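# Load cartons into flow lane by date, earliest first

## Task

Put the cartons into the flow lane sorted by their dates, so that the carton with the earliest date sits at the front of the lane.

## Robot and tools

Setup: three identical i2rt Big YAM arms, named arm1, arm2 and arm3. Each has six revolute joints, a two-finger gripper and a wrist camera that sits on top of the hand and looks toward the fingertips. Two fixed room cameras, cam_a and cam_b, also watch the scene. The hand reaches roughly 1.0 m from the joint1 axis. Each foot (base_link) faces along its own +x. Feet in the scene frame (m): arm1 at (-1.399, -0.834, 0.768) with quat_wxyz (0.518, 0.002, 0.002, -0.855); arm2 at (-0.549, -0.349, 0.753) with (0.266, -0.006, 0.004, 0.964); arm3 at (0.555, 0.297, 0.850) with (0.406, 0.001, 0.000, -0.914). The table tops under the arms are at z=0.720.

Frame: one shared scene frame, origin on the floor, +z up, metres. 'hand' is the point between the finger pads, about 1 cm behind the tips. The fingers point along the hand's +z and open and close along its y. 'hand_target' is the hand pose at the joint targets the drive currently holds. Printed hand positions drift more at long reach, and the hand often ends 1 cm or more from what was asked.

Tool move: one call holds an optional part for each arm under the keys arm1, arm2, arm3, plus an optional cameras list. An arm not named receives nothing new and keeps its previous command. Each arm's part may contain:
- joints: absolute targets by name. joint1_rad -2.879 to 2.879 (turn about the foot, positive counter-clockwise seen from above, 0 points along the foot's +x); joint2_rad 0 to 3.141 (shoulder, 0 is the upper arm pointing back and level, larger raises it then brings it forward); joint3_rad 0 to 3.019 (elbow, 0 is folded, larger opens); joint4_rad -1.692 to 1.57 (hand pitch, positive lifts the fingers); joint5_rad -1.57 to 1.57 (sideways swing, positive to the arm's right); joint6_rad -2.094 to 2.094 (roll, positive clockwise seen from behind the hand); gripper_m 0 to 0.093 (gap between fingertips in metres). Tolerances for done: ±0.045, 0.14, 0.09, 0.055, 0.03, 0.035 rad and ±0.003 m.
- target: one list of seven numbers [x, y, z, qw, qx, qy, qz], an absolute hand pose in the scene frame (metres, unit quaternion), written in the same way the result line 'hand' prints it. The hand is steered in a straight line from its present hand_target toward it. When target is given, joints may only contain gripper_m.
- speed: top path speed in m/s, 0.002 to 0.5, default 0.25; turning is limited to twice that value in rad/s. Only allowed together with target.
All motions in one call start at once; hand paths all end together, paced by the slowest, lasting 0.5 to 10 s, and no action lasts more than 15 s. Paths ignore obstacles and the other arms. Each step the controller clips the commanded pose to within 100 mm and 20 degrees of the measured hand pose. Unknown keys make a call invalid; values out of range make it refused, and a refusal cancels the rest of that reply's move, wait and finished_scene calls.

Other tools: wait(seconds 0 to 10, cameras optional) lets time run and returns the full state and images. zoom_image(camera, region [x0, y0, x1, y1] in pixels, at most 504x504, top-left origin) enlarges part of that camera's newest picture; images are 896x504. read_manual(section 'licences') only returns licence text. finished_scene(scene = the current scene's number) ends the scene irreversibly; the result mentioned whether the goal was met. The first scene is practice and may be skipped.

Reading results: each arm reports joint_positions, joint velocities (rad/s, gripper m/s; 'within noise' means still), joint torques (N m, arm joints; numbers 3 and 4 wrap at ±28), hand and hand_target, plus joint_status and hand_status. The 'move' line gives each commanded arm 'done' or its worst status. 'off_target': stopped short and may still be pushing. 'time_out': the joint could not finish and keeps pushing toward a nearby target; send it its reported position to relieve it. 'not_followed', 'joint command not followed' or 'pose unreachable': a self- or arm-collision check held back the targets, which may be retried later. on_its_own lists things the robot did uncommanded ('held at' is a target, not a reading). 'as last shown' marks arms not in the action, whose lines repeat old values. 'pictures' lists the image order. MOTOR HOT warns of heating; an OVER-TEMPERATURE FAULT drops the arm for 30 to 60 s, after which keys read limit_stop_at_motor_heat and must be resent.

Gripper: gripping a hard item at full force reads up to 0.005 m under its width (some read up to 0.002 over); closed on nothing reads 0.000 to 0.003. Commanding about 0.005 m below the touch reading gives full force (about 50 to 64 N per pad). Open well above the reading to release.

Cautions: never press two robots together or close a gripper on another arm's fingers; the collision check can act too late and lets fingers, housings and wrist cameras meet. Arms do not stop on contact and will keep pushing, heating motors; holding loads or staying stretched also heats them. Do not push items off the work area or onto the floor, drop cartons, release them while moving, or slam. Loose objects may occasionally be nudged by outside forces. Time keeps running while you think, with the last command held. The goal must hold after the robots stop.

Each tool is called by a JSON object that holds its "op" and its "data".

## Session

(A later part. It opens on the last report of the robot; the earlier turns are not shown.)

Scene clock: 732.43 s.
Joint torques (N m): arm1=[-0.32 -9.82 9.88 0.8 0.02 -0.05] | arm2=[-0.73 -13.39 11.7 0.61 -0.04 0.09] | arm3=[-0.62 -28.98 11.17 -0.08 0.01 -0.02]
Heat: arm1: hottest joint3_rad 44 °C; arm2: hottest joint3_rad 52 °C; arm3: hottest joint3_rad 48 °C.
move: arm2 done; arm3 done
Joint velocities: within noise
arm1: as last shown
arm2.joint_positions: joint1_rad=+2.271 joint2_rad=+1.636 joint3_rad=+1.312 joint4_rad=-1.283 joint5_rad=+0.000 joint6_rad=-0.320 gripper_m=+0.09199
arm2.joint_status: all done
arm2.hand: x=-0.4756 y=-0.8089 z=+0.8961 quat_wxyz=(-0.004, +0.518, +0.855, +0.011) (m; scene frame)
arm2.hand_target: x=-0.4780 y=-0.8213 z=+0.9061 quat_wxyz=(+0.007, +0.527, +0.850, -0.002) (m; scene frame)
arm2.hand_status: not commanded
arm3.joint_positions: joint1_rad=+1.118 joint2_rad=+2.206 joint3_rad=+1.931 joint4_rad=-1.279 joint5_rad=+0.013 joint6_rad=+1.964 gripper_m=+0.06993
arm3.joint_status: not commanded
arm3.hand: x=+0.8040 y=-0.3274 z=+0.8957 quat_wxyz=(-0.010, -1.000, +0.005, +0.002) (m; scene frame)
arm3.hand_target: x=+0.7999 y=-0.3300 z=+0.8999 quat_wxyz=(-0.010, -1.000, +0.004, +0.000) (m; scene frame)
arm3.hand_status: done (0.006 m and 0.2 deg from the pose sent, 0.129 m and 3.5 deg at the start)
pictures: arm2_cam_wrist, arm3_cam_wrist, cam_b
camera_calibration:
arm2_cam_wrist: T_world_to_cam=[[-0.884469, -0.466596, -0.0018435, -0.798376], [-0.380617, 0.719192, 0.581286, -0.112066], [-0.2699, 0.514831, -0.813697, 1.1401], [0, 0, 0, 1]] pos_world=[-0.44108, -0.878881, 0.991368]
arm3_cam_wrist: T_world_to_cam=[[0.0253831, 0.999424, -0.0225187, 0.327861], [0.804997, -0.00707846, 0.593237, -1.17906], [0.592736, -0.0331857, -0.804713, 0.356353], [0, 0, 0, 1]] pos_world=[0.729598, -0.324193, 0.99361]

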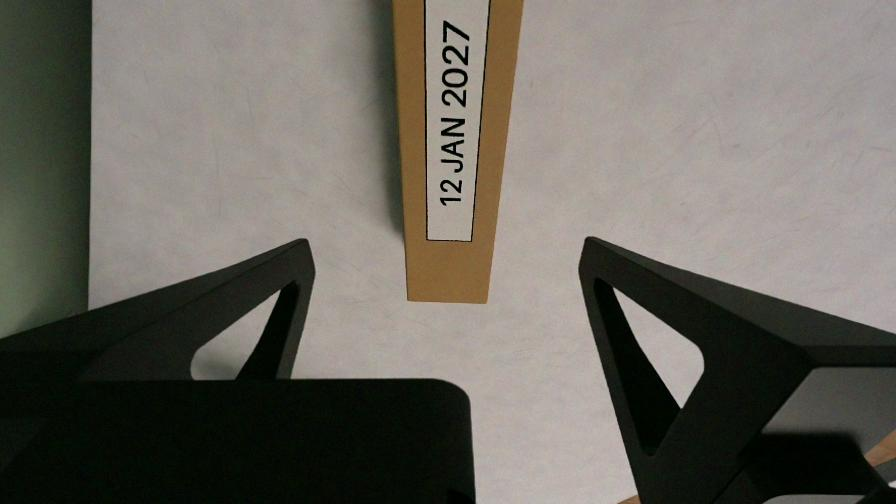

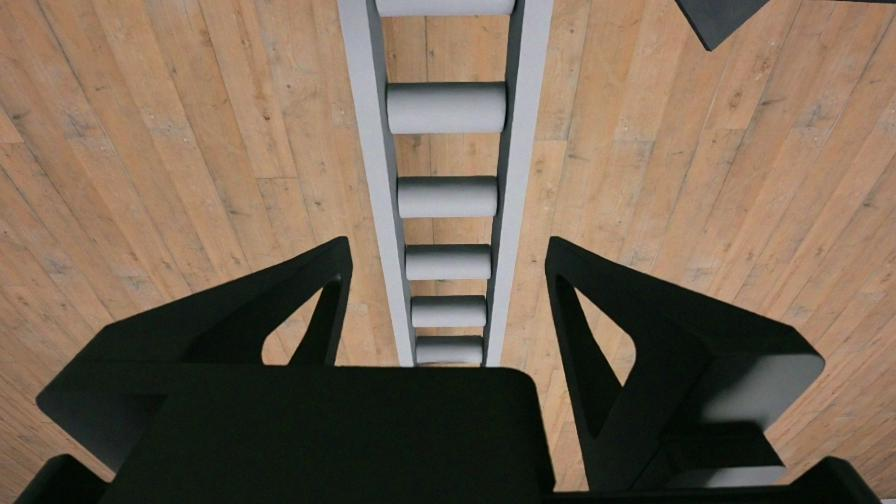

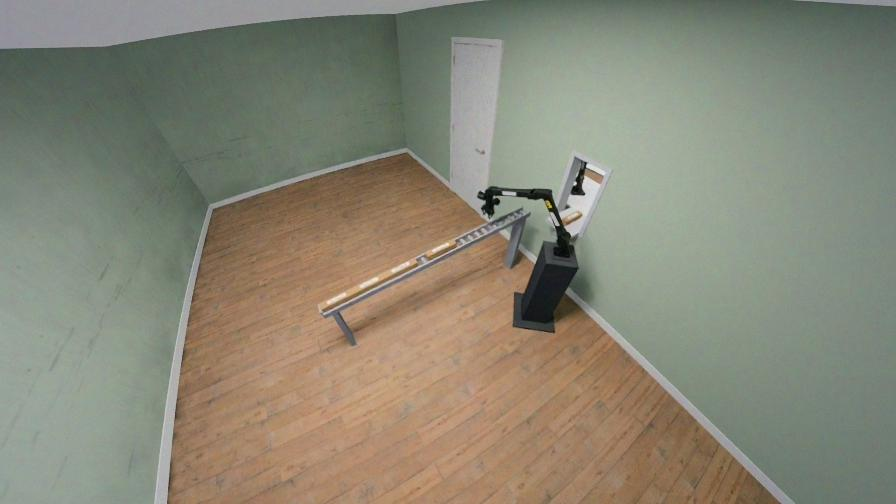

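{"op": "move", "data": {"arm3": {"joints": {"joint1_rad": 0.06, "joint2_rad": 1.457, "joint3_rad": 0.96, "joint4_rad": -1.08, "joint5_rad": 0, "joint6_rad": 0.896, "gripper_m": 0.093}}, "arm2": {"target": [-0.473, -0.821, 0.752, 0, 0.5299, 0.848, 0], "speed": 0.2}, "cameras": ["arm2_cam_wrist", "cam_b"]}}

{"op": "zoom_image", "data": {"camera": "cam_b", "region": [300, 190, 540, 330]}}

Scene clock: 768.23 s.
Joint torques (N m): arm1=[-0.32 -9.88 9.88 0.8 0.03 -0.06] | arm2=[0.09 -13.57 7.6 0.77 0.03 0.09] | arm3=[-0.44 -13.98 9.69 0.32 0.01 -0.04]
Heat: arm1: hottest joint3_rad 44 °C; arm2: hottest joint3_rad 52 °C; arm3: hottest joint3_rad 45 °C.
move: arm2 done; arm3 done
Joint velocities: within noise
arm1: as last shown
arm2.joint_positions: joint1_rad=+2.271 joint2_rad=+1.814 joint3_rad=+1.155 joint4_rad=-0.913 joint5_rad=+0.006 joint6_rad=-0.302 gripper_m=+0.09199
arm2.joint_status: not commanded
arm2.hand: x=-0.4732 y=-0.8236 z=+0.7610 quat_wxyz=(+0.004, +0.526, +0.850, -0.004) (m; scene frame)
arm2.hand_target: x=-0.4731 y=-0.8210 z=+0.7522 quat_wxyz=(+0.000, +0.530, +0.848, +0.000) (m; scene frame)
arm2.hand_status: done (0.009 m and 0.8 deg from the pose sent, 0.145 m and 2.1 deg at the start)
arm3.joint_positions: joint1_rad=+0.067 joint2_rad=+1.455 joint3_rad=+0.959 joint4_rad=-1.079 joint5_rad=+0.003 joint6_rad=+0.905 gripper_m=+0.09291
arm3.joint_status: all done
arm3.hand: x=+0.3183 y=-0.0005 z=+0.9363 quat_wxyz=(+0.003, -1.000, +0.001, -0.002) (m; scene frame)
arm3.hand_target: x=+0.3164 y=+0.0005 z=+0.9362 quat_wxyz=(+0.002, -1.000, +0.000, -0.003) (m; scene frame)
arm3.hand_status: not commanded
pictures: arm2_cam_wrist, cam_b
camera_calibration:
arm2_cam_wrist: T_world_to_cam=[[-0.892613, -0.450586, 0.0146733, -0.806621], [-0.367255, 0.74564, 0.556008, 0.0251897], [-0.26147, 0.490911, -0.831047, 1.03596], [0, 0, 0, 1]] pos_world=[-0.439877, -0.890798, 0.858761]

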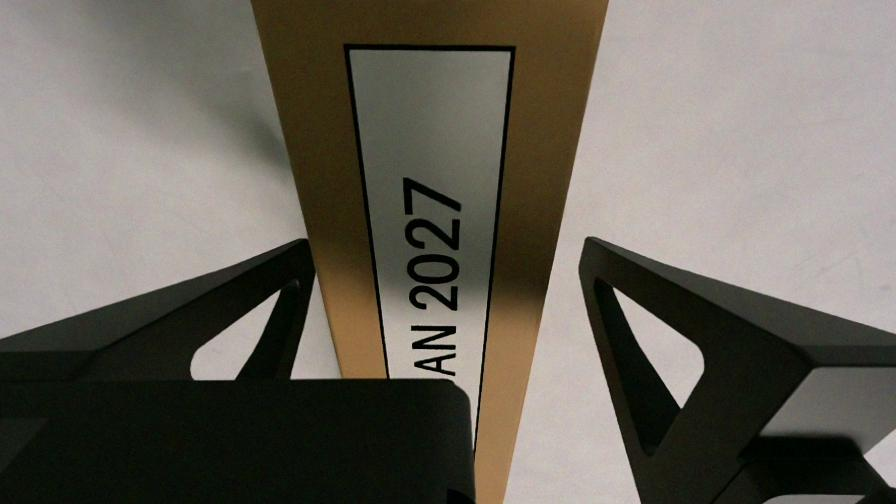

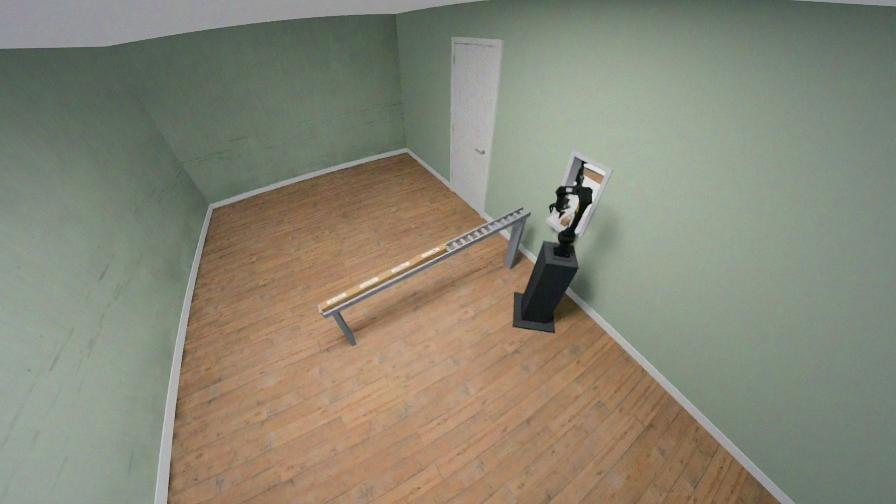

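Scaled by 2.100 from the camera's 896x504 image, which has a finer 1280x720 frame.

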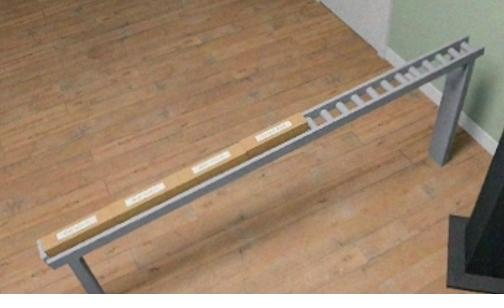

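{"op": "move", "data": {"arm3": {"target": [-0.018, -0.004, 0.87, 0, 1, 0, 0], "speed": 0.25}, "arm2": {"joints": {"gripper_m": 0.054}}, "cameras": ["arm3_cam_wrist"]}}

{"op": "move", "data": {"arm3": {"target": [-0.016, -0.003, 0.78, 0, 1, 0, 0], "speed": 0.2}, "arm2": {"target": [-0.473, -0.81, 0.93, 0, 0.5299, 0.848, 0], "speed": 0.15}, "cameras": ["arm3_cam_wrist"]}}

Scene clock: 774.33 s.
Joint torques (N m): arm1=[-0.38 -9.88 9.89 0.81 0.02 -0.06] | arm2=[0.09 -13.22 7.54 0.76 0.09 0.08] | arm3=[0.03 -24.35 14.37 0.12 0 -0.04]
Heat: arm1: hottest joint3_rad 44 °C; arm2: hottest joint3_rad 51 °C; arm3: hottest joint3_rad 45 °C.
move: arm2 off_target; arm3 off_target
Joint velocities: within noise
arm1: as last shown
arm2.joint_positions: joint1_rad=+2.271 joint2_rad=+1.814 joint3_rad=+1.155 joint4_rad=-0.913 joint5_rad=+0.004 joint6_rad=-0.301 gripper_m=+0.06058
arm2.joint_status: gripper_m off_target (ended at +0.06060, target +0.05400)
arm2.hand: x=-0.4727 y=-0.8235 z=+0.7610 quat_wxyz=(+0.005, +0.527, +0.850, -0.003) (m; scene frame)
arm2.hand_target: x=-0.4730 y=-0.8209 z=+0.7522 quat_wxyz=(+0.000, +0.530, +0.848, +0.000) (m; scene frame)
arm2.hand_status: not commanded
arm3.joint_positions: joint1_rad=-0.349 joint2_rad=+2.133 joint3_rad=+1.746 joint4_rad=-1.186 joint5_rad=+0.003 joint6_rad=+0.494 gripper_m=+0.09291
arm3.joint_status: not commanded
arm3.hand: x=-0.0063 y=+0.0013 z=+0.8737 quat_wxyz=(+0.002, -1.000, +0.003, -0.001) (m; scene frame)
arm3.hand_target: x=-0.0176 y=-0.0037 z=+0.8701 quat_wxyz=(+0.000, -1.000, +0.000, +0.001) (m; scene frame)
arm3.hand_status: off_target (0.013 m and 0.5 deg from the pose sent, 0.343 m and 0.4 deg at the start)
pictures: arm3_cam_wrist
camera_calibration:
arm3_cam_wrist: T_world_to_cam=[[0.0222183, 0.999752, 0.00168906, -0.00174031], [0.801687, -0.0188259, 0.597448, -0.515044], [0.597331, -0.0119201, -0.801906, 0.827426], [0, 0, 0, 1]] pos_world=[-0.0813054, 0.00190677, 0.971233]

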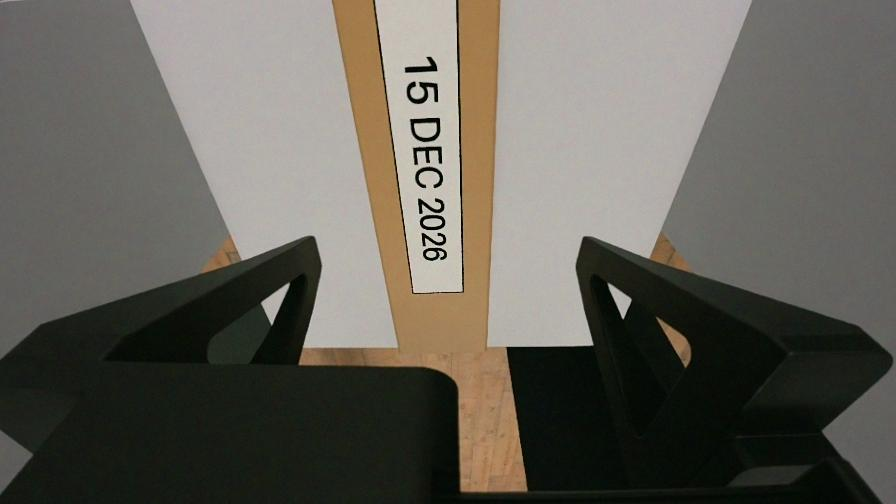

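Scene clock: 776.33 s.
Joint torques (N m): arm1=[-0.32 -9.76 9.88 0.81 0.02 -0.06] | arm2=[0.56 -13.16 14.74 -0.4 0 0.09] | arm3=[-0.21 -25.41 9.5 0.76 -0.03 -0.03]
Heat: arm1: hottest joint3_rad 44 °C; arm2: hottest joint3_rad 51 °C; arm3: hottest joint3_rad 45 °C.
move: arm2 off_target; arm3 off_target
Joint velocities: within noise
arm1: as last shown
arm2.joint_positions: joint1_rad=+2.271 joint2_rad=+1.602 joint3_rad=+1.291 joint4_rad=-1.334 joint5_rad=+0.006 joint6_rad=-0.296 gripper_m=+0.06058
arm2.joint_status: not commanded
arm2.hand: x=-0.4798 y=-0.7888 z=+0.9038 quat_wxyz=(-0.019, +0.528, +0.849, +0.024) (m; scene frame)
arm2.hand_target: x=-0.4733 y=-0.8083 z=+0.9302 quat_wxyz=(+0.000, +0.530, +0.848, +0.000) (m; scene frame)
arm2.hand_status: off_target (0.034 m and 3.5 deg from the pose sent, 0.170 m and 0.8 deg at the start)
arm3.joint_positions: joint1_rad=-0.349 joint2_rad=+2.242 joint3_rad=+1.724 joint4_rad=-1.031 joint5_rad=+0.003 joint6_rad=+0.494 gripper_m=+0.09291
arm3.joint_status: not commanded
arm3.hand: x=-0.0182 y=-0.0050 z=+0.7988 quat_wxyz=(-0.004, -1.000, +0.003, +0.009) (m; scene frame)
arm3.hand_target: x=-0.0155 y=-0.0027 z=+0.7803 quat_wxyz=(+0.000, -1.000, +0.000, +0.000) (m; scene frame)
arm3.hand_status: off_target (0.019 m and 1.2 deg from the pose sent, 0.094 m and 0.5 deg at the start)
pictures: arm3_cam_wrist
camera_calibration:
arm3_cam_wrist: T_world_to_cam=[[0.0218059, 0.999712, -0.0100523, 0.0144018], [0.81422, -0.0119235, 0.580435, -0.447033], [0.580147, -0.0208416, -0.814245, 0.783887], [0, 0, 0, 1]] pos_world=[-0.091101, -0.00339034, 0.897894]

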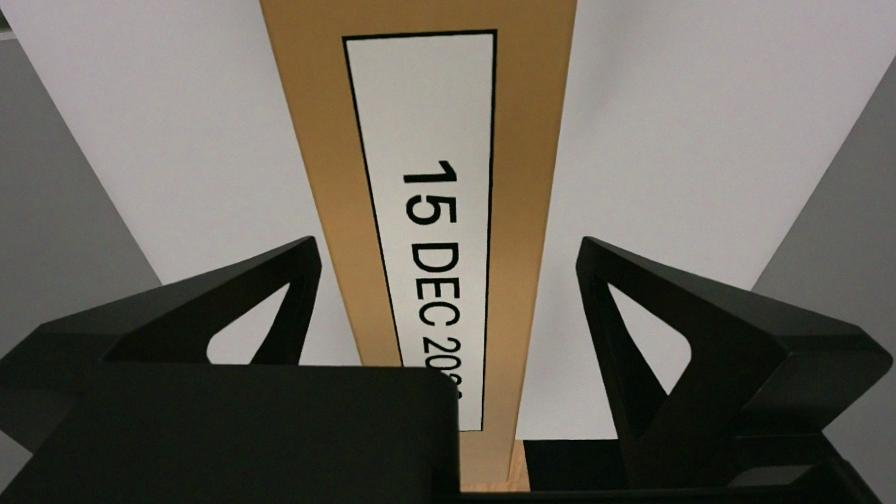

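{"op": "move", "data": {"arm3": {"target": [0.004, -0.007, 0.776, 0, 1, -0.004, 0], "speed": 0.2}, "arm2": {"joints": {"joint1_rad": -1.755, "joint2_rad": 1.5587, "joint3_rad": 1.2742, "joint4_rad": -1.2863, "joint5_rad": 0, "joint6_rad": 0.848}}, "cameras": ["arm3_cam_wrist", "arm2_cam_wrist"]}}

{"op": "move", "data": {"arm3": {"joints": {"gripper_m": 0.054}}, "cameras": ["arm3_cam_wrist"]}}

Scene clock: 783.03 s.
Joint torques (N m): arm1=[-0.38 -9.88 9.88 0.81 0.03 -0.06] | arm2=[-0.15 -14.15 9.16 -0.14 -0.03 0.08] | arm3=[0.85 -27.28 8.79 0.75 -0.03 0.13]
Heat: arm1: hottest joint3_rad 44 °C; arm2: hottest joint3_rad 53 °C; arm3: hottest joint3_rad 45 °C.
move: arm2 done; arm3 done
Joint velocities: within noise
arm1.joint_positions: joint1_rad=+0.814 joint2_rad=+1.201 joint3_rad=+1.394 joint4_rad=-1.402 joint5_rad=+0.001 joint6_rad=+0.009 gripper_m=+0.08996
arm1.joint_status: not commanded
arm1.hand: x=-1.2661 y=-1.2238 z=+1.1175 quat_wxyz=(-0.146, -0.575, -0.799, +0.101) (m; scene frame)
arm1.hand_target: x=-1.2710 y=-1.2267 z=+1.1206 quat_wxyz=(-0.149, -0.577, -0.796, +0.105) (m; scene frame)
arm1.hand_status: not commanded
arm2.joint_positions: joint1_rad=-1.755 joint2_rad=+1.576 joint3_rad=+1.280 joint4_rad=-1.277 joint5_rad=+0.002 joint6_rad=+0.838 gripper_m=+0.06060
arm2.joint_status: all done
arm2.hand: x=-0.2472 y=-0.0058 z=+0.9036 quat_wxyz=(-0.005, +0.004, -1.000, +0.007) (m; scene frame)
arm2.hand_target: x=-0.2507 y=-0.0090 z=+0.9090 quat_wxyz=(-0.005, +0.000, -1.000, +0.006) (m; scene frame)
arm2.hand_status: not commanded
arm3.joint_positions: joint1_rad=-0.340 joint2_rad=+2.242 joint3_rad=+1.659 joint4_rad=-0.992 joint5_rad=+0.003 joint6_rad=+0.506 gripper_m=+0.09291
arm3.joint_status: not commanded
arm3.hand: x=+0.0013 y=-0.0007 z=+0.7776 quat_wxyz=(+0.002, -1.000, +0.005, -0.002) (m; scene frame)
arm3.hand_target: x=+0.0040 y=-0.0069 z=+0.7759 quat_wxyz=(+0.000, -1.000, +0.004, +0.000) (m; scene frame)
arm3.hand_status: done (0.007 m and 0.4 deg from the pose sent, 0.032 m and 1.2 deg at the start)
pictures: arm2_cam_wrist, arm3_cam_wrist
camera_calibration:
arm2_cam_wrist: T_world_to_cam=[[0.0131585, -0.999532, 0.0276162, -0.029511], [-0.829931, 0.00448712, 0.557848, -0.701158], [-0.557711, -0.03026, -0.829484, 0.73433], [0, 0, 0, 1]] pos_world=[-0.171981, -0.00413012, 1.00107]
arm3_cam_wrist: T_world_to_cam=[[0.025626, 0.999669, 0.00247123, -0.000372833], [0.800883, -0.0220095, 0.598417, -0.464585], [0.598273, -0.0133558, -0.801181, 0.745298], [0, 0, 0, 1]] pos_world=[-0.0738036, 0.000101493, 0.875135]

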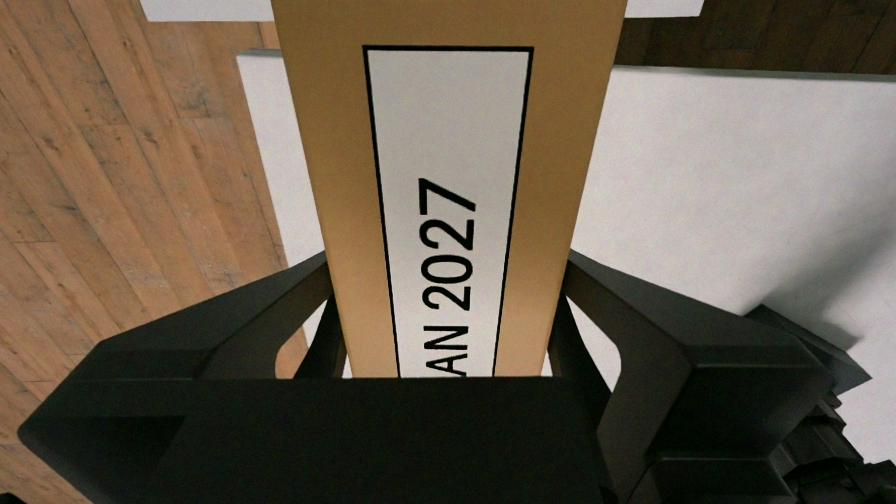

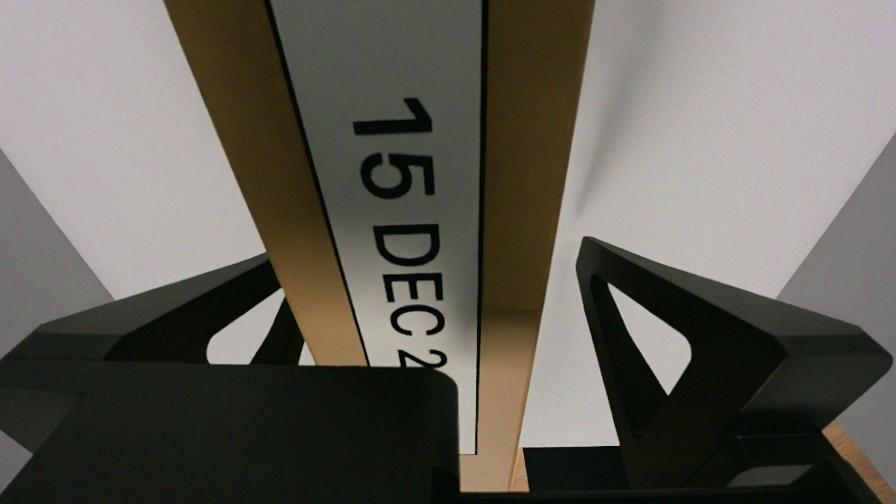

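Scene clock: 783.67 s.
Joint torques (N m): arm1=[-0.38 -9.82 9.89 0.81 0.03 -0.06] | arm2=[-0.15 -14.15 9.14 -0.14 -0.02 0.08] | arm3=[0.62 -27.58 8.76 0.66 0.06 0.14]
Heat: arm1: hottest joint3_rad 44 °C; arm2: hottest joint3_rad 53 °C; arm3: hottest joint3_rad 45 °C.
move: arm3 off_target
Joint velocities: within noise
arm1, arm2: as last shown
arm3.joint_positions: joint1_rad=-0.339 joint2_rad=+2.242 joint3_rad=+1.659 joint4_rad=-0.990 joint5_rad=+0.001 joint6_rad=+0.506 gripper_m=+0.05871
arm3.joint_status: gripper_m off_target (ended at +0.05874, target +0.05400)
arm3.hand: x=+0.0017 y=-0.0023 z=+0.7776 quat_wxyz=(+0.001, -1.000, +0.004, -0.001) (m; scene frame)
arm3.hand_target: x=+0.0041 y=-0.0069 z=+0.7759 quat_wxyz=(+0.000, -1.000, +0.004, +0.000) (m; scene frame)
arm3.hand_status: not commanded
pictures: arm3_cam_wrist
camera_calibration:
arm3_cam_wrist: T_world_to_cam=[[0.0241666, 0.999708, -0.000461504, 0.00347307], [0.801219, -0.0190923, 0.598067, -0.4646], [0.597884, -0.014823, -0.801446, 0.74524], [0, 0, 0, 1]] pos_world=[-0.0734043, -0.00129564, 0.875133]

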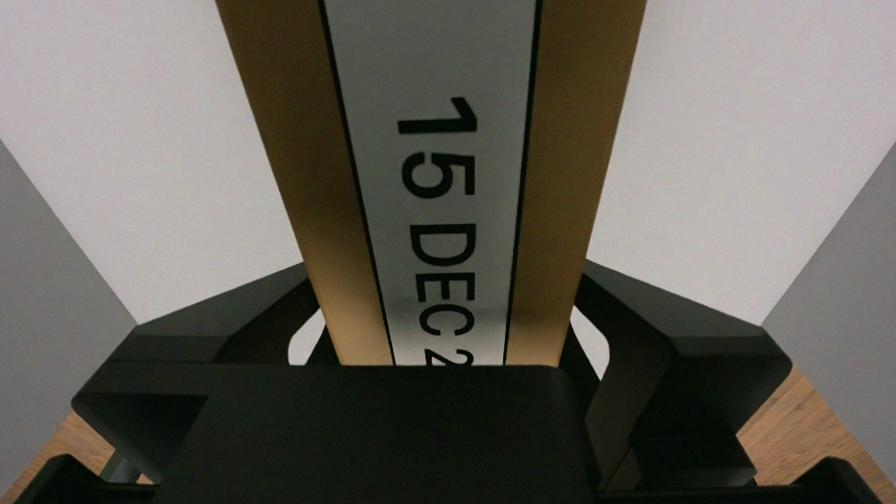

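{"op": "move", "data": {"arm3": {"joints": {"gripper_m": 0.093}}, "cameras": []}}

{"op": "move", "data": {"arm3": {"target": [0.004, -0.006, 0.88, 0, 1, 0, 0], "speed": 0.2}, "cameras": []}}

{"op": "move", "data": {"arm3": {"target": [0.006, -0.007, 0.784, 0, 1, 0, 0], "speed": 0.2}, "cameras": ["arm3_cam_wrist"]}}

Scene clock: 790.27 s.
Joint torques (N m): arm1=[-0.38 -9.82 9.89 0.81 0.02 -0.06] | arm2=[-0.15 -14.15 9.14 -0.14 -0.02 0.08] | arm3=[0.79 -27.46 8.73 0.66 0.07 0.14]
Heat: arm1: hottest joint3_rad 44 °C; arm2: hottest joint3_rad 53 °C; arm3: hottest joint3_rad 44 °C.
move: arm3 done
Joint velocities: within noise
arm1, arm2: as last shown
arm3.joint_positions: joint1_rad=-0.339 joint2_rad=+2.242 joint3_rad=+1.659 joint4_rad=-0.990 joint5_rad=+0.001 joint6_rad=+0.506 gripper_m=+0.09286
arm3.joint_status: all done
arm3.hand: x=+0.0017 y=-0.0023 z=+0.7776 quat_wxyz=(+0.001, -1.000, +0.004, -0.001) (m; scene frame)
arm3.hand_target: x=+0.0041 y=-0.0069 z=+0.7759 quat_wxyz=(+0.000, -1.000, +0.004, +0.000) (m; scene frame)
arm3.hand_status: not commanded
pictures: none
No camera images: "cameras" was empty.

Scene clock: 791.60 s.
Joint torques (N m): arm1=[-0.44 -9.82 9.92 0.79 0.02 -0.05] | arm2=[-0.15 -14.15 9.14 -0.16 -0.03 0.08] | arm3=[0.56 -25.64 13.39 0.05 0.06 0.04]
Heat: arm1: hottest joint3_rad 44 °C; arm2: hottest joint3_rad 53 °C; arm3: hottest joint3_rad 44 °C.
move: arm3 off_target
Joint velocities: within noise
arm1, arm2: as last shown
arm3.joint_positions: joint1_rad=-0.339 joint2_rad=+2.099 joint3_rad=+1.684 joint4_rad=-1.173 joint5_rad=+0.001 joint6_rad=+0.506 gripper_m=+0.09293
arm3.joint_status: not commanded
arm3.hand: x=+0.0123 y=+0.0036 z=+0.8726 quat_wxyz=(+0.005, -1.000, +0.004, -0.008) (m; scene frame)
arm3.hand_target: x=+0.0043 y=-0.0058 z=+0.8802 quat_wxyz=(+0.000, -1.000, +0.000, +0.000) (m; scene frame)
arm3.hand_status: off_target (0.015 m and 1.2 deg from the pose sent, 0.102 m and 0.5 deg at the start)
pictures: none
No camera images: "cameras" was empty.

Scene clock: 792.97 s.
Joint torques (N m): arm1=[-0.38 -9.88 9.88 0.8 0.02 -0.06] | arm2=[-0.15 -14.1 9.14 -0.14 -0.03 0.08] | arm3=[0.91 -26.05 10.17 0.7 0.07 0.07]
Heat: arm1: hottest joint3_rad 44 °C; arm2: hottest joint3_rad 53 °C; arm3: hottest joint3_rad 44 °C.
move: arm3 done
Joint velocities: within noise
arm1, arm2: as last shown
arm3.joint_positions: joint1_rad=-0.339 joint2_rad=+2.210 joint3_rad=+1.640 joint4_rad=-1.001 joint5_rad=+0.001 joint6_rad=+0.506 gripper_m=+0.09293
arm3.joint_status: not commanded
arm3.hand: x=+0.0066 y=+0.0004 z=+0.7905 quat_wxyz=(+0.001, -1.000, +0.004, -0.001) (m; scene frame)
arm3.hand_target: x=+0.0061 y=-0.0069 z=+0.7841 quat_wxyz=(+0.000, -1.000, +0.000, +0.000) (m; scene frame)
arm3.hand_status: done (0.010 m and 0.5 deg from the pose sent, 0.089 m and 1.2 deg at the start)
pictures: arm3_cam_wrist
camera_calibration:
arm3_cam_wrist: T_world_to_cam=[[0.0245635, 0.999698, -0.000675789, 0.000876907], [0.801426, -0.0192877, 0.597783, -0.475943], [0.59759, -0.0152252, -0.801658, 0.752716], [0, 0, 0, 1]] pos_world=[-0.068404, 0.00140381, 0.887932]

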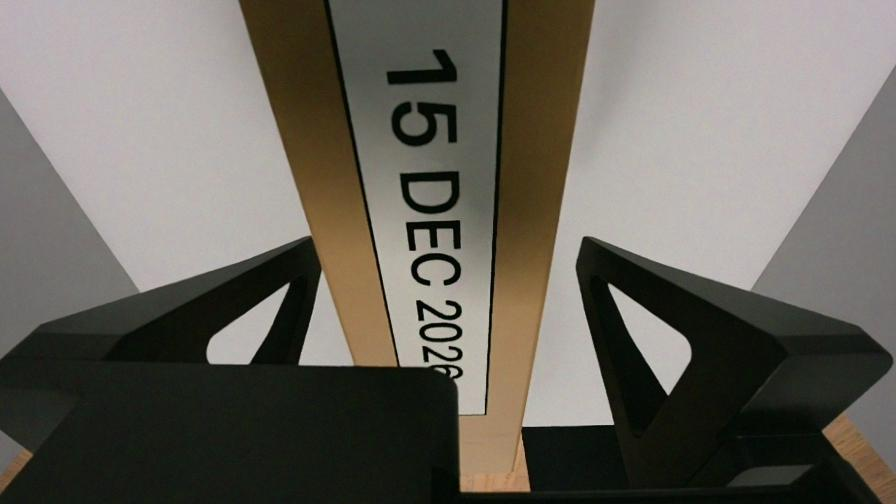

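{"op": "move", "data": {"arm3": {"target": [0.004, -0.008, 0.87, 0, 1, 0, 0], "speed": 0.25}, "cameras": []}}

{"op": "move", "data": {"arm3": {"target": [0.004, -0.010, 0.791, 0, 1, 0, 0], "speed": 0.2}, "cameras": []}}

{"op": "move", "data": {"arm3": {"joints": {"gripper_m": 0.054}}, "cameras": ["arm3_cam_wrist"]}}

Scene clock: 800.00 s.
Joint torques (N m): arm1=[-0.44 -9.82 9.88 0.8 0.03 -0.06] | arm2=[-0.09 -14.15 9.14 -0.14 -0.02 0.08] | arm3=[0.85 -25.7 13.16 0.02 0.06 0.09]
Heat: arm1: hottest joint3_rad 44 °C; arm2: hottest joint3_rad 52 °C; arm3: hottest joint3_rad 44 °C.
move: arm3 off_target
Joint velocities: within noise
arm1, arm2: as last shown
arm3.joint_positions: joint1_rad=-0.339 joint2_rad=+2.110 joint3_rad=+1.679 joint4_rad=-1.154 joint5_rad=+0.001 joint6_rad=+0.506 gripper_m=+0.09293
arm3.joint_status: not commanded
arm3.hand: x=+0.0112 y=+0.0030 z=+0.8638 quat_wxyz=(+0.004, -1.000, +0.004, -0.007) (m; scene frame)
arm3.hand_target: x=+0.0044 y=-0.0078 z=+0.8700 quat_wxyz=(+0.000, -1.000, +0.000, +0.000) (m; scene frame)
arm3.hand_status: off_target (0.015 m and 1.1 deg from the pose sent, 0.080 m and 0.5 deg at the start)
pictures: none
No camera images: "cameras" was empty.

Scene clock: 801.30 s.
Joint torques (N m): arm1=[-0.44 -9.88 9.89 0.8 0.02 -0.06] | arm2=[-0.15 -14.15 9.13 -0.16 -0.02 0.08] | arm3=[0.97 -25.52 10.1 0.69 0.06 0.1]
Heat: arm1: hottest joint3_rad 44 °C; arm2: hottest joint3_rad 52 °C; arm3: hottest joint3_rad 44 °C.
move: arm3 off_target
Joint velocities: within noise
arm1, arm2: as last shown
arm3.joint_positions: joint1_rad=-0.338 joint2_rad=+2.204 joint3_rad=+1.659 joint4_rad=-1.021 joint5_rad=+0.001 joint6_rad=+0.506 gripper_m=+0.09293
arm3.joint_status: not commanded
arm3.hand: x=+0.0023 y=-0.0025 z=+0.8007 quat_wxyz=(-0.001, -1.000, +0.004, +0.002) (m; scene frame)
arm3.hand_target: x=+0.0042 y=-0.0099 z=+0.7911 quat_wxyz=(+0.000, -1.000, +0.000, +0.000) (m; scene frame)
arm3.hand_status: off_target (0.012 m and 0.5 deg from the pose sent, 0.074 m and 1.1 deg at the start)
pictures: none
No camera images: "cameras" was empty.

Scene clock: 801.93 s.
Joint torques (N m): arm1=[-0.32 -9.76 9.91 0.83 0.03 -0.06] | arm2=[-0.21 -14.15 9.14 -0.14 -0.03 0.08] | arm3=[1.14 -25.23 9.98 0.69 0.07 0.12]
Heat: arm1: hottest joint3_rad 44 °C; arm2: hottest joint3_rad 52 °C; arm3: hottest joint3_rad 44 °C.
move: arm3 off_target
Joint velocities: within noise
arm1, arm2: as last shown
arm3.joint_positions: joint1_rad=-0.338 joint2_rad=+2.204 joint3_rad=+1.659 joint4_rad=-1.021 joint5_rad=+0.001 joint6_rad=+0.506 gripper_m=+0.05861
arm3.joint_status: gripper_m off_target (ended at +0.05864, target +0.05400)
arm3.hand: x=+0.0023 y=-0.0025 z=+0.8007 quat_wxyz=(-0.001, -1.000, +0.004, +0.002) (m; scene frame)
arm3.hand_target: x=+0.0042 y=-0.0099 z=+0.7911 quat_wxyz=(+0.000, -1.000, +0.000, +0.000) (m; scene frame)
arm3.hand_status: not commanded
pictures: arm3_cam_wrist
camera_calibration:
arm3_cam_wrist: T_world_to_cam=[[0.0236984, 0.999712, -0.00389788, 0.00640769], [0.804822, -0.0167653, 0.59328, -0.475043], [0.593043, -0.0171969, -0.804987, 0.766178], [0, 0, 0, 1]] pos_world=[-0.0722032, -0.00119421, 0.898622]

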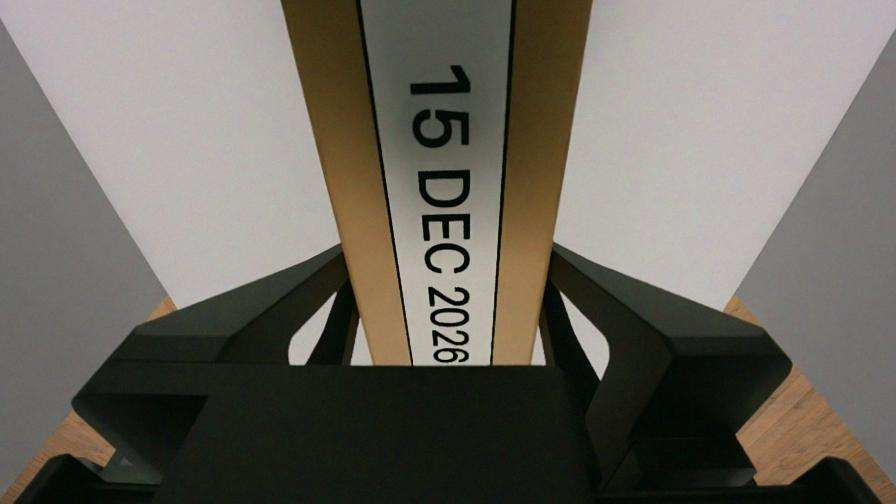

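{"op": "move", "data": {"arm3": {"target": [-0.006, -0.006, 0.905, 0, 1, 0, 0], "speed": 0.2}, "cameras": []}}

{"op": "move", "data": {"arm3": {"target": [0.32, 0.0, 0.945, 0, 1, 0, 0], "speed": 0.3}, "cameras": ["arm3_cam_wrist"]}}

{"op": "move", "data": {"arm3": {"joints": {"joint1_rad": 1.146, "joint2_rad": 2.235, "joint3_rad": 2.01, "joint4_rad": -1.27, "joint5_rad": 0.03, "joint6_rad": 1.985}}, "arm2": {"target": [0.02, 0.0, 0.90, 0, 0, 1, 0], "speed": 0.2}, "cameras": ["arm3_cam_wrist", "arm2_cam_wrist"]}}

Scene clock: 814.00 s.
Joint torques (N m): arm1=[-0.38 -9.76 9.89 0.8 0.02 -0.06] | arm2=[-0.15 -14.21 9.16 -0.16 -0.02 0.08] | arm3=[0.09 -28.22 14.82 -0.09 0.07 -0.03]
Heat: arm1: hottest joint3_rad 44 °C; arm2: hottest joint3_rad 52 °C; arm3: hottest joint3_rad 45 °C.
move: arm3 off_target
Joint velocities: arm1=[-0.015 -0.005 -0.017 0.002 -0.081 -0.154 0.001] | arm2=[within noise] | arm3=[within noise]
arm1.joint_positions: joint1_rad=+0.814 joint2_rad=+1.201 joint3_rad=+1.394 joint4_rad=-1.402 joint5_rad=+0.001 joint6_rad=+0.009 gripper_m=+0.08996
arm1.joint_status: not commanded
arm1.hand: x=-1.2661 y=-1.2238 z=+1.1175 quat_wxyz=(-0.146, -0.575, -0.799, +0.101) (m; scene frame)
arm1.hand_target: x=-1.2710 y=-1.2267 z=+1.1206 quat_wxyz=(-0.149, -0.577, -0.796, +0.105) (m; scene frame)
arm1.hand_status: not commanded
arm2.joint_positions: joint1_rad=-1.755 joint2_rad=+1.576 joint3_rad=+1.280 joint4_rad=-1.277 joint5_rad=+0.002 joint6_rad=+0.838 gripper_m=+0.06060
arm2.joint_status: not commanded
arm2.hand: x=-0.2472 y=-0.0058 z=+0.9036 quat_wxyz=(-0.005, +0.004, -1.000, +0.007) (m; scene frame)
arm2.hand_target: x=-0.2507 y=-0.0090 z=+0.9090 quat_wxyz=(-0.005, +0.000, -1.000, +0.006) (m; scene frame)
arm2.hand_status: not commanded
arm3.joint_positions: joint1_rad=-0.338 joint2_rad=+2.117 joint3_rad=+1.731 joint4_rad=-1.240 joint5_rad=+0.001 joint6_rad=+0.505 gripper_m=+0.05861
arm3.joint_status: not commanded
arm3.hand: x=+0.0124 y=+0.0030 z=+0.8788 quat_wxyz=(+0.014, -1.000, +0.003, -0.025) (m; scene frame)
arm3.hand_target: x=-0.0048 y=-0.0054 z=+0.9054 quat_wxyz=(+0.000, -1.000, +0.000, +0.000) (m; scene frame)
arm3.hand_status: off_target (0.033 m and 3.3 deg from the pose sent, 0.105 m and 0.5 deg at the start)
pictures: none
No camera images: "cameras" was empty.

Scene clock: 816.17 s.
Joint torques (N m): arm1=[-0.38 -9.82 9.89 0.81 0.02 -0.05] | arm2=[-0.15 -14.15 9.14 -0.14 -0.02 0.08] | arm3=[0.79 -15.79 9.84 0.29 0.23 0.15]
Heat: arm1: hottest joint3_rad 44 °C; arm2: hottest joint3_rad 52 °C; arm3: hottest joint3_rad 45 °C.
move: arm3 done
Joint velocities: within noise
arm1, arm2: as last shown
arm3.joint_positions: joint1_rad=+0.061 joint2_rad=+1.455 joint3_rad=+0.960 joint4_rad=-1.096 joint5_rad=-0.002 joint6_rad=+0.897 gripper_m=+0.05861
arm3.joint_status: not commanded
arm3.hand: x=+0.3196 y=+0.0031 z=+0.9368 quat_wxyz=(+0.007, -1.000, +0.000, -0.008) (m; scene frame)
arm3.hand_target: x=+0.3201 y=+0.0000 z=+0.9449 quat_wxyz=(+0.000, -1.000, +0.000, +0.000) (m; scene frame)
arm3.hand_status: done (0.009 m and 1.3 deg from the pose sent, 0.315 m and 3.3 deg at the start)
pictures: arm3_cam_wrist
camera_calibration:
arm3_cam_wrist: T_world_to_cam=[[0.014932, 0.999808, 0.0126906, -0.0188571], [0.793032, -0.0195722, 0.608866, -0.82187], [0.608997, 0.000972503, -0.793172, 0.671372], [0, 0, 0, 1]] pos_world=[0.243187, 0.00211483, 1.03316]

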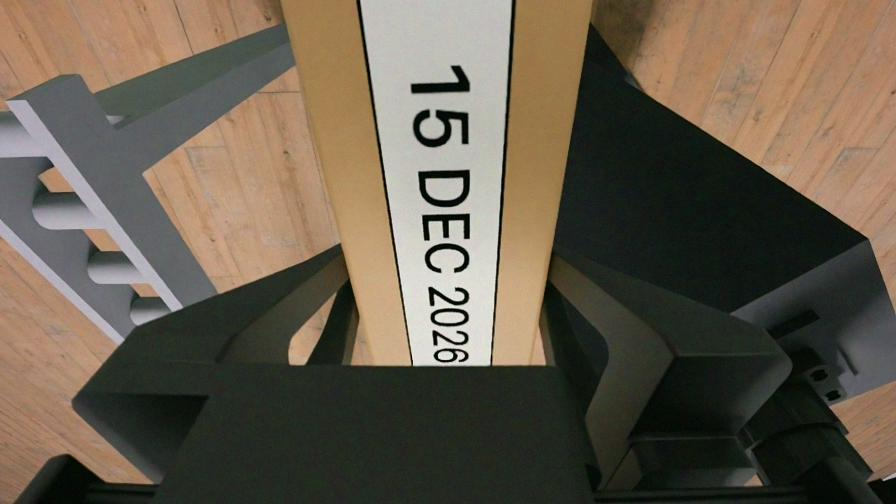

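Scene clock: 818.63 s.
Joint torques (N m): arm1=[-0.26 -9.88 9.89 0.81 0.03 -0.06] | arm2=[-0.44 -20.84 15.65 -0.13 -0.07 -0.12] | arm3=[0.56 -29.86 15.06 -0.05 0.19 0.16]
Heat: arm1: hottest joint3_rad 44 °C; arm2: hottest joint3_rad 52 °C; arm3: hottest joint3_rad 45 °C.
move: arm2 off_target; arm3 done
Joint velocities: within noise
arm1: as last shown
arm2.joint_positions: joint1_rad=-2.055 joint2_rad=+2.133 joint3_rad=+2.020 joint4_rad=-1.509 joint5_rad=-0.012 joint6_rad=+0.555 gripper_m=+0.06060
arm2.joint_status: not commanded
arm2.hand: x=+0.0028 y=-0.0091 z=+0.8804 quat_wxyz=(+0.020, -0.004, -1.000, +0.014) (m; scene frame)
arm2.hand_target: x=+0.0186 y=-0.0008 z=+0.9004 quat_wxyz=(-0.001, +0.000, -1.000, +0.000) (m; scene frame)
arm2.hand_status: off_target (0.028 m and 2.9 deg from the pose sent, 0.267 m and 1.1 deg at the start)
arm3.joint_positions: joint1_rad=+1.140 joint2_rad=+2.241 joint3_rad=+1.959 joint4_rad=-1.261 joint5_rad=+0.028 joint6_rad=+1.977 gripper_m=+0.05862
arm3.joint_status: all done
arm3.hand: x=+0.8194 y=-0.3330 z=+0.8834 quat_wxyz=(-0.018, -1.000, +0.000, +0.007) (m; scene frame)
arm3.hand_target: x=+0.8291 y=-0.3461 z=+0.9071 quat_wxyz=(-0.041, -0.999, +0.002, -0.003) (m; scene frame)
arm3.hand_status: not commanded
pictures: arm2_cam_wrist, arm3_cam_wrist
camera_calibration:
arm2_cam_wrist: T_world_to_cam=[[-0.00307639, -0.999149, 0.0411255, -0.0472276], [-0.80112, 0.0270762, 0.597891, -0.515837], [-0.598496, -0.0311071, -0.800522, 0.829015], [0, 0, 0, 1]] pos_world=[0.0827697, -0.00743226, 0.974002]
arm3_cam_wrist: T_world_to_cam=[[0.0162799, 0.999114, -0.0388059, 0.354547], [0.81089, 0.00951342, 0.585121, -1.17637], [0.584972, -0.040993, -0.810017, 0.345557], [0, 0, 0, 1]] pos_world=[0.745994, -0.328876, 0.981985]

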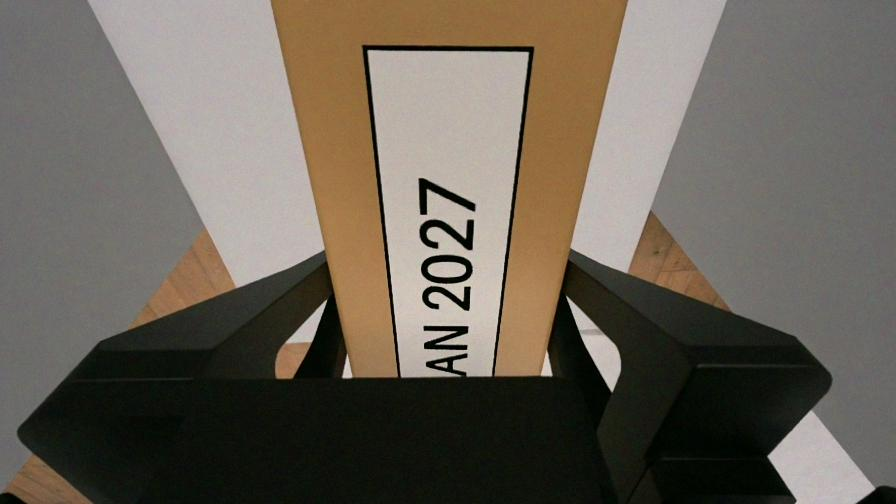

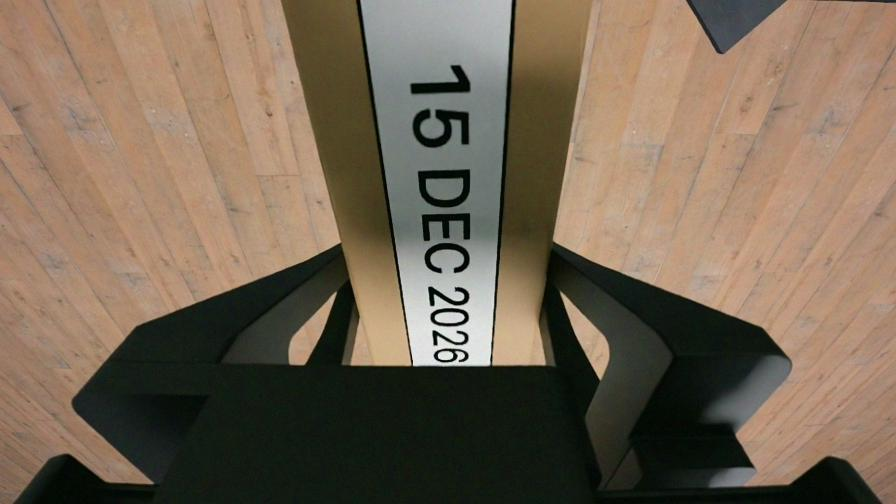

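{"op": "move", "data": {"arm3": {"target": [0.830, -0.341, 0.782, -0.012, -0.9993, 0.0044, 0.032], "speed": 0.15}, "arm2": {"target": [0.02, 0.002, 0.798, 0, 0, 1, 0], "speed": 0.15}, "cameras": ["arm3_cam_wrist", "cam_b"]}}

{"op": "zoom_image", "data": {"camera": "cam_b", "region": [460, 190, 540, 250]}}

Scene clock: 823.57 s.
Joint torques (N m): arm1=[-0.38 -9.88 9.89 0.8 0.03 -0.06] | arm2=[-0.09 -22.42 9.43 0.59 -0.08 -0.07] | arm3=[0.91 -29.27 11.6 0.28 0.19 0.15]
Heat: arm1: hottest joint3_rad 44 °C; arm2: hottest joint3_rad 53 °C; arm3: hottest joint3_rad 45 °C.
move: arm2 done; arm3 off_target
Joint velocities: within noise
arm1: as last shown
arm2.joint_positions: joint1_rad=-2.055 joint2_rad=+2.209 joint3_rad=+1.929 joint4_rad=-1.302 joint5_rad=-0.012 joint6_rad=+0.555 gripper_m=+0.06060
arm2.joint_status: not commanded
arm2.hand: x=+0.0190 y=-0.0006 z=+0.7972 quat_wxyz=(+0.003, -0.004, -1.000, +0.004) (m; scene frame)
arm2.hand_target: x=+0.0199 y=+0.0021 z=+0.7981 quat_wxyz=(+0.000, +0.000, -1.000, +0.000) (m; scene frame)
arm2.hand_status: done (0.003 m and 0.7 deg from the pose sent, 0.085 m and 2.9 deg at the start)
arm3.joint_positions: joint1_rad=+1.151 joint2_rad=+2.400 joint3_rad=+1.959 joint4_rad=-1.157 joint5_rad=+0.068 joint6_rad=+1.997 gripper_m=+0.05862
arm3.joint_status: not commanded
arm3.hand: x=+0.8208 y=-0.3346 z=+0.7783 quat_wxyz=(-0.002, -0.999, +0.004, +0.036) (m; scene frame)
arm3.hand_target: x=+0.8300 y=-0.3407 z=+0.7821 quat_wxyz=(-0.012, -0.999, +0.004, +0.032) (m; scene frame)
arm3.hand_status: off_target (0.012 m and 1.3 deg from the pose sent, 0.102 m and 3.0 deg at the start)
pictures: arm3_cam_wrist, cam_b
camera_calibration:
arm3_cam_wrist: T_world_to_cam=[[0.0244326, 0.999676, -0.0072028, 0.320931], [0.843373, -0.0167428, 0.537068, -1.11398], [0.536773, -0.0191966, -0.843508, 0.332449], [0, 0, 0, 1]] pos_world=[0.753209, -0.333096, 0.881018]

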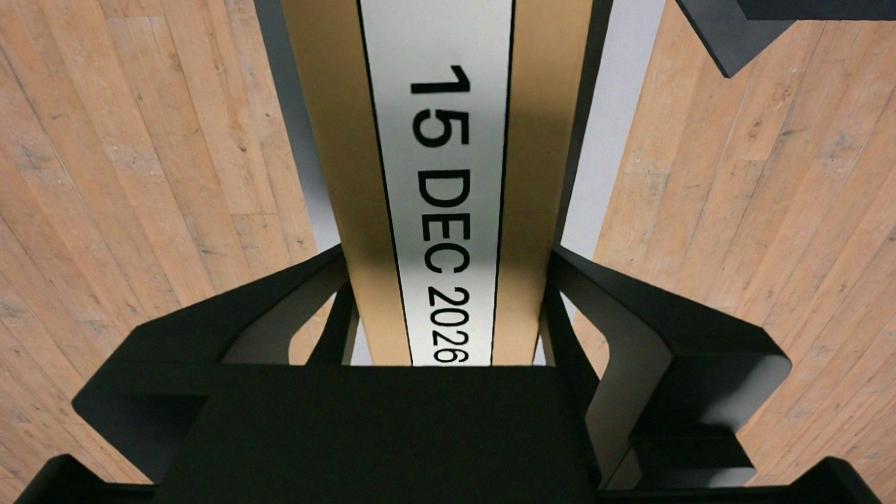

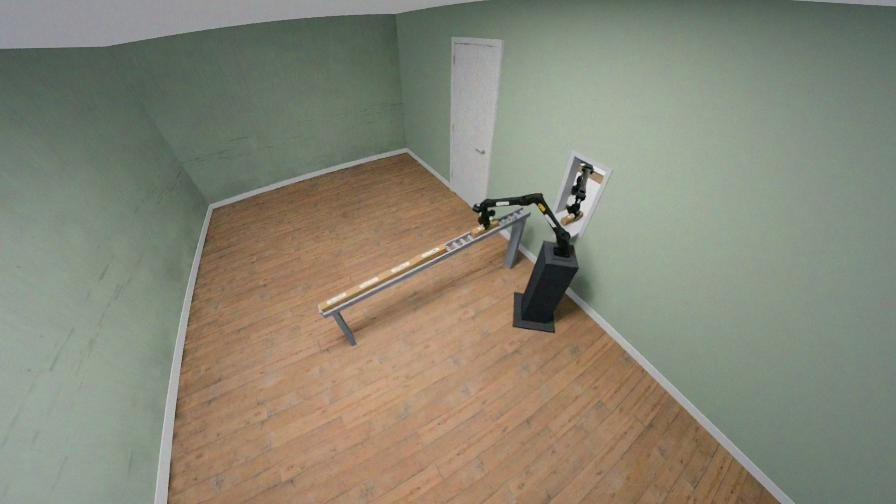

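Scaled by 6.300 from the camera's 896x504 image, which has a finer 1280x720 frame.

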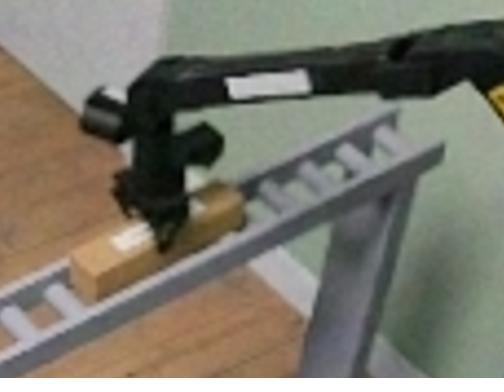

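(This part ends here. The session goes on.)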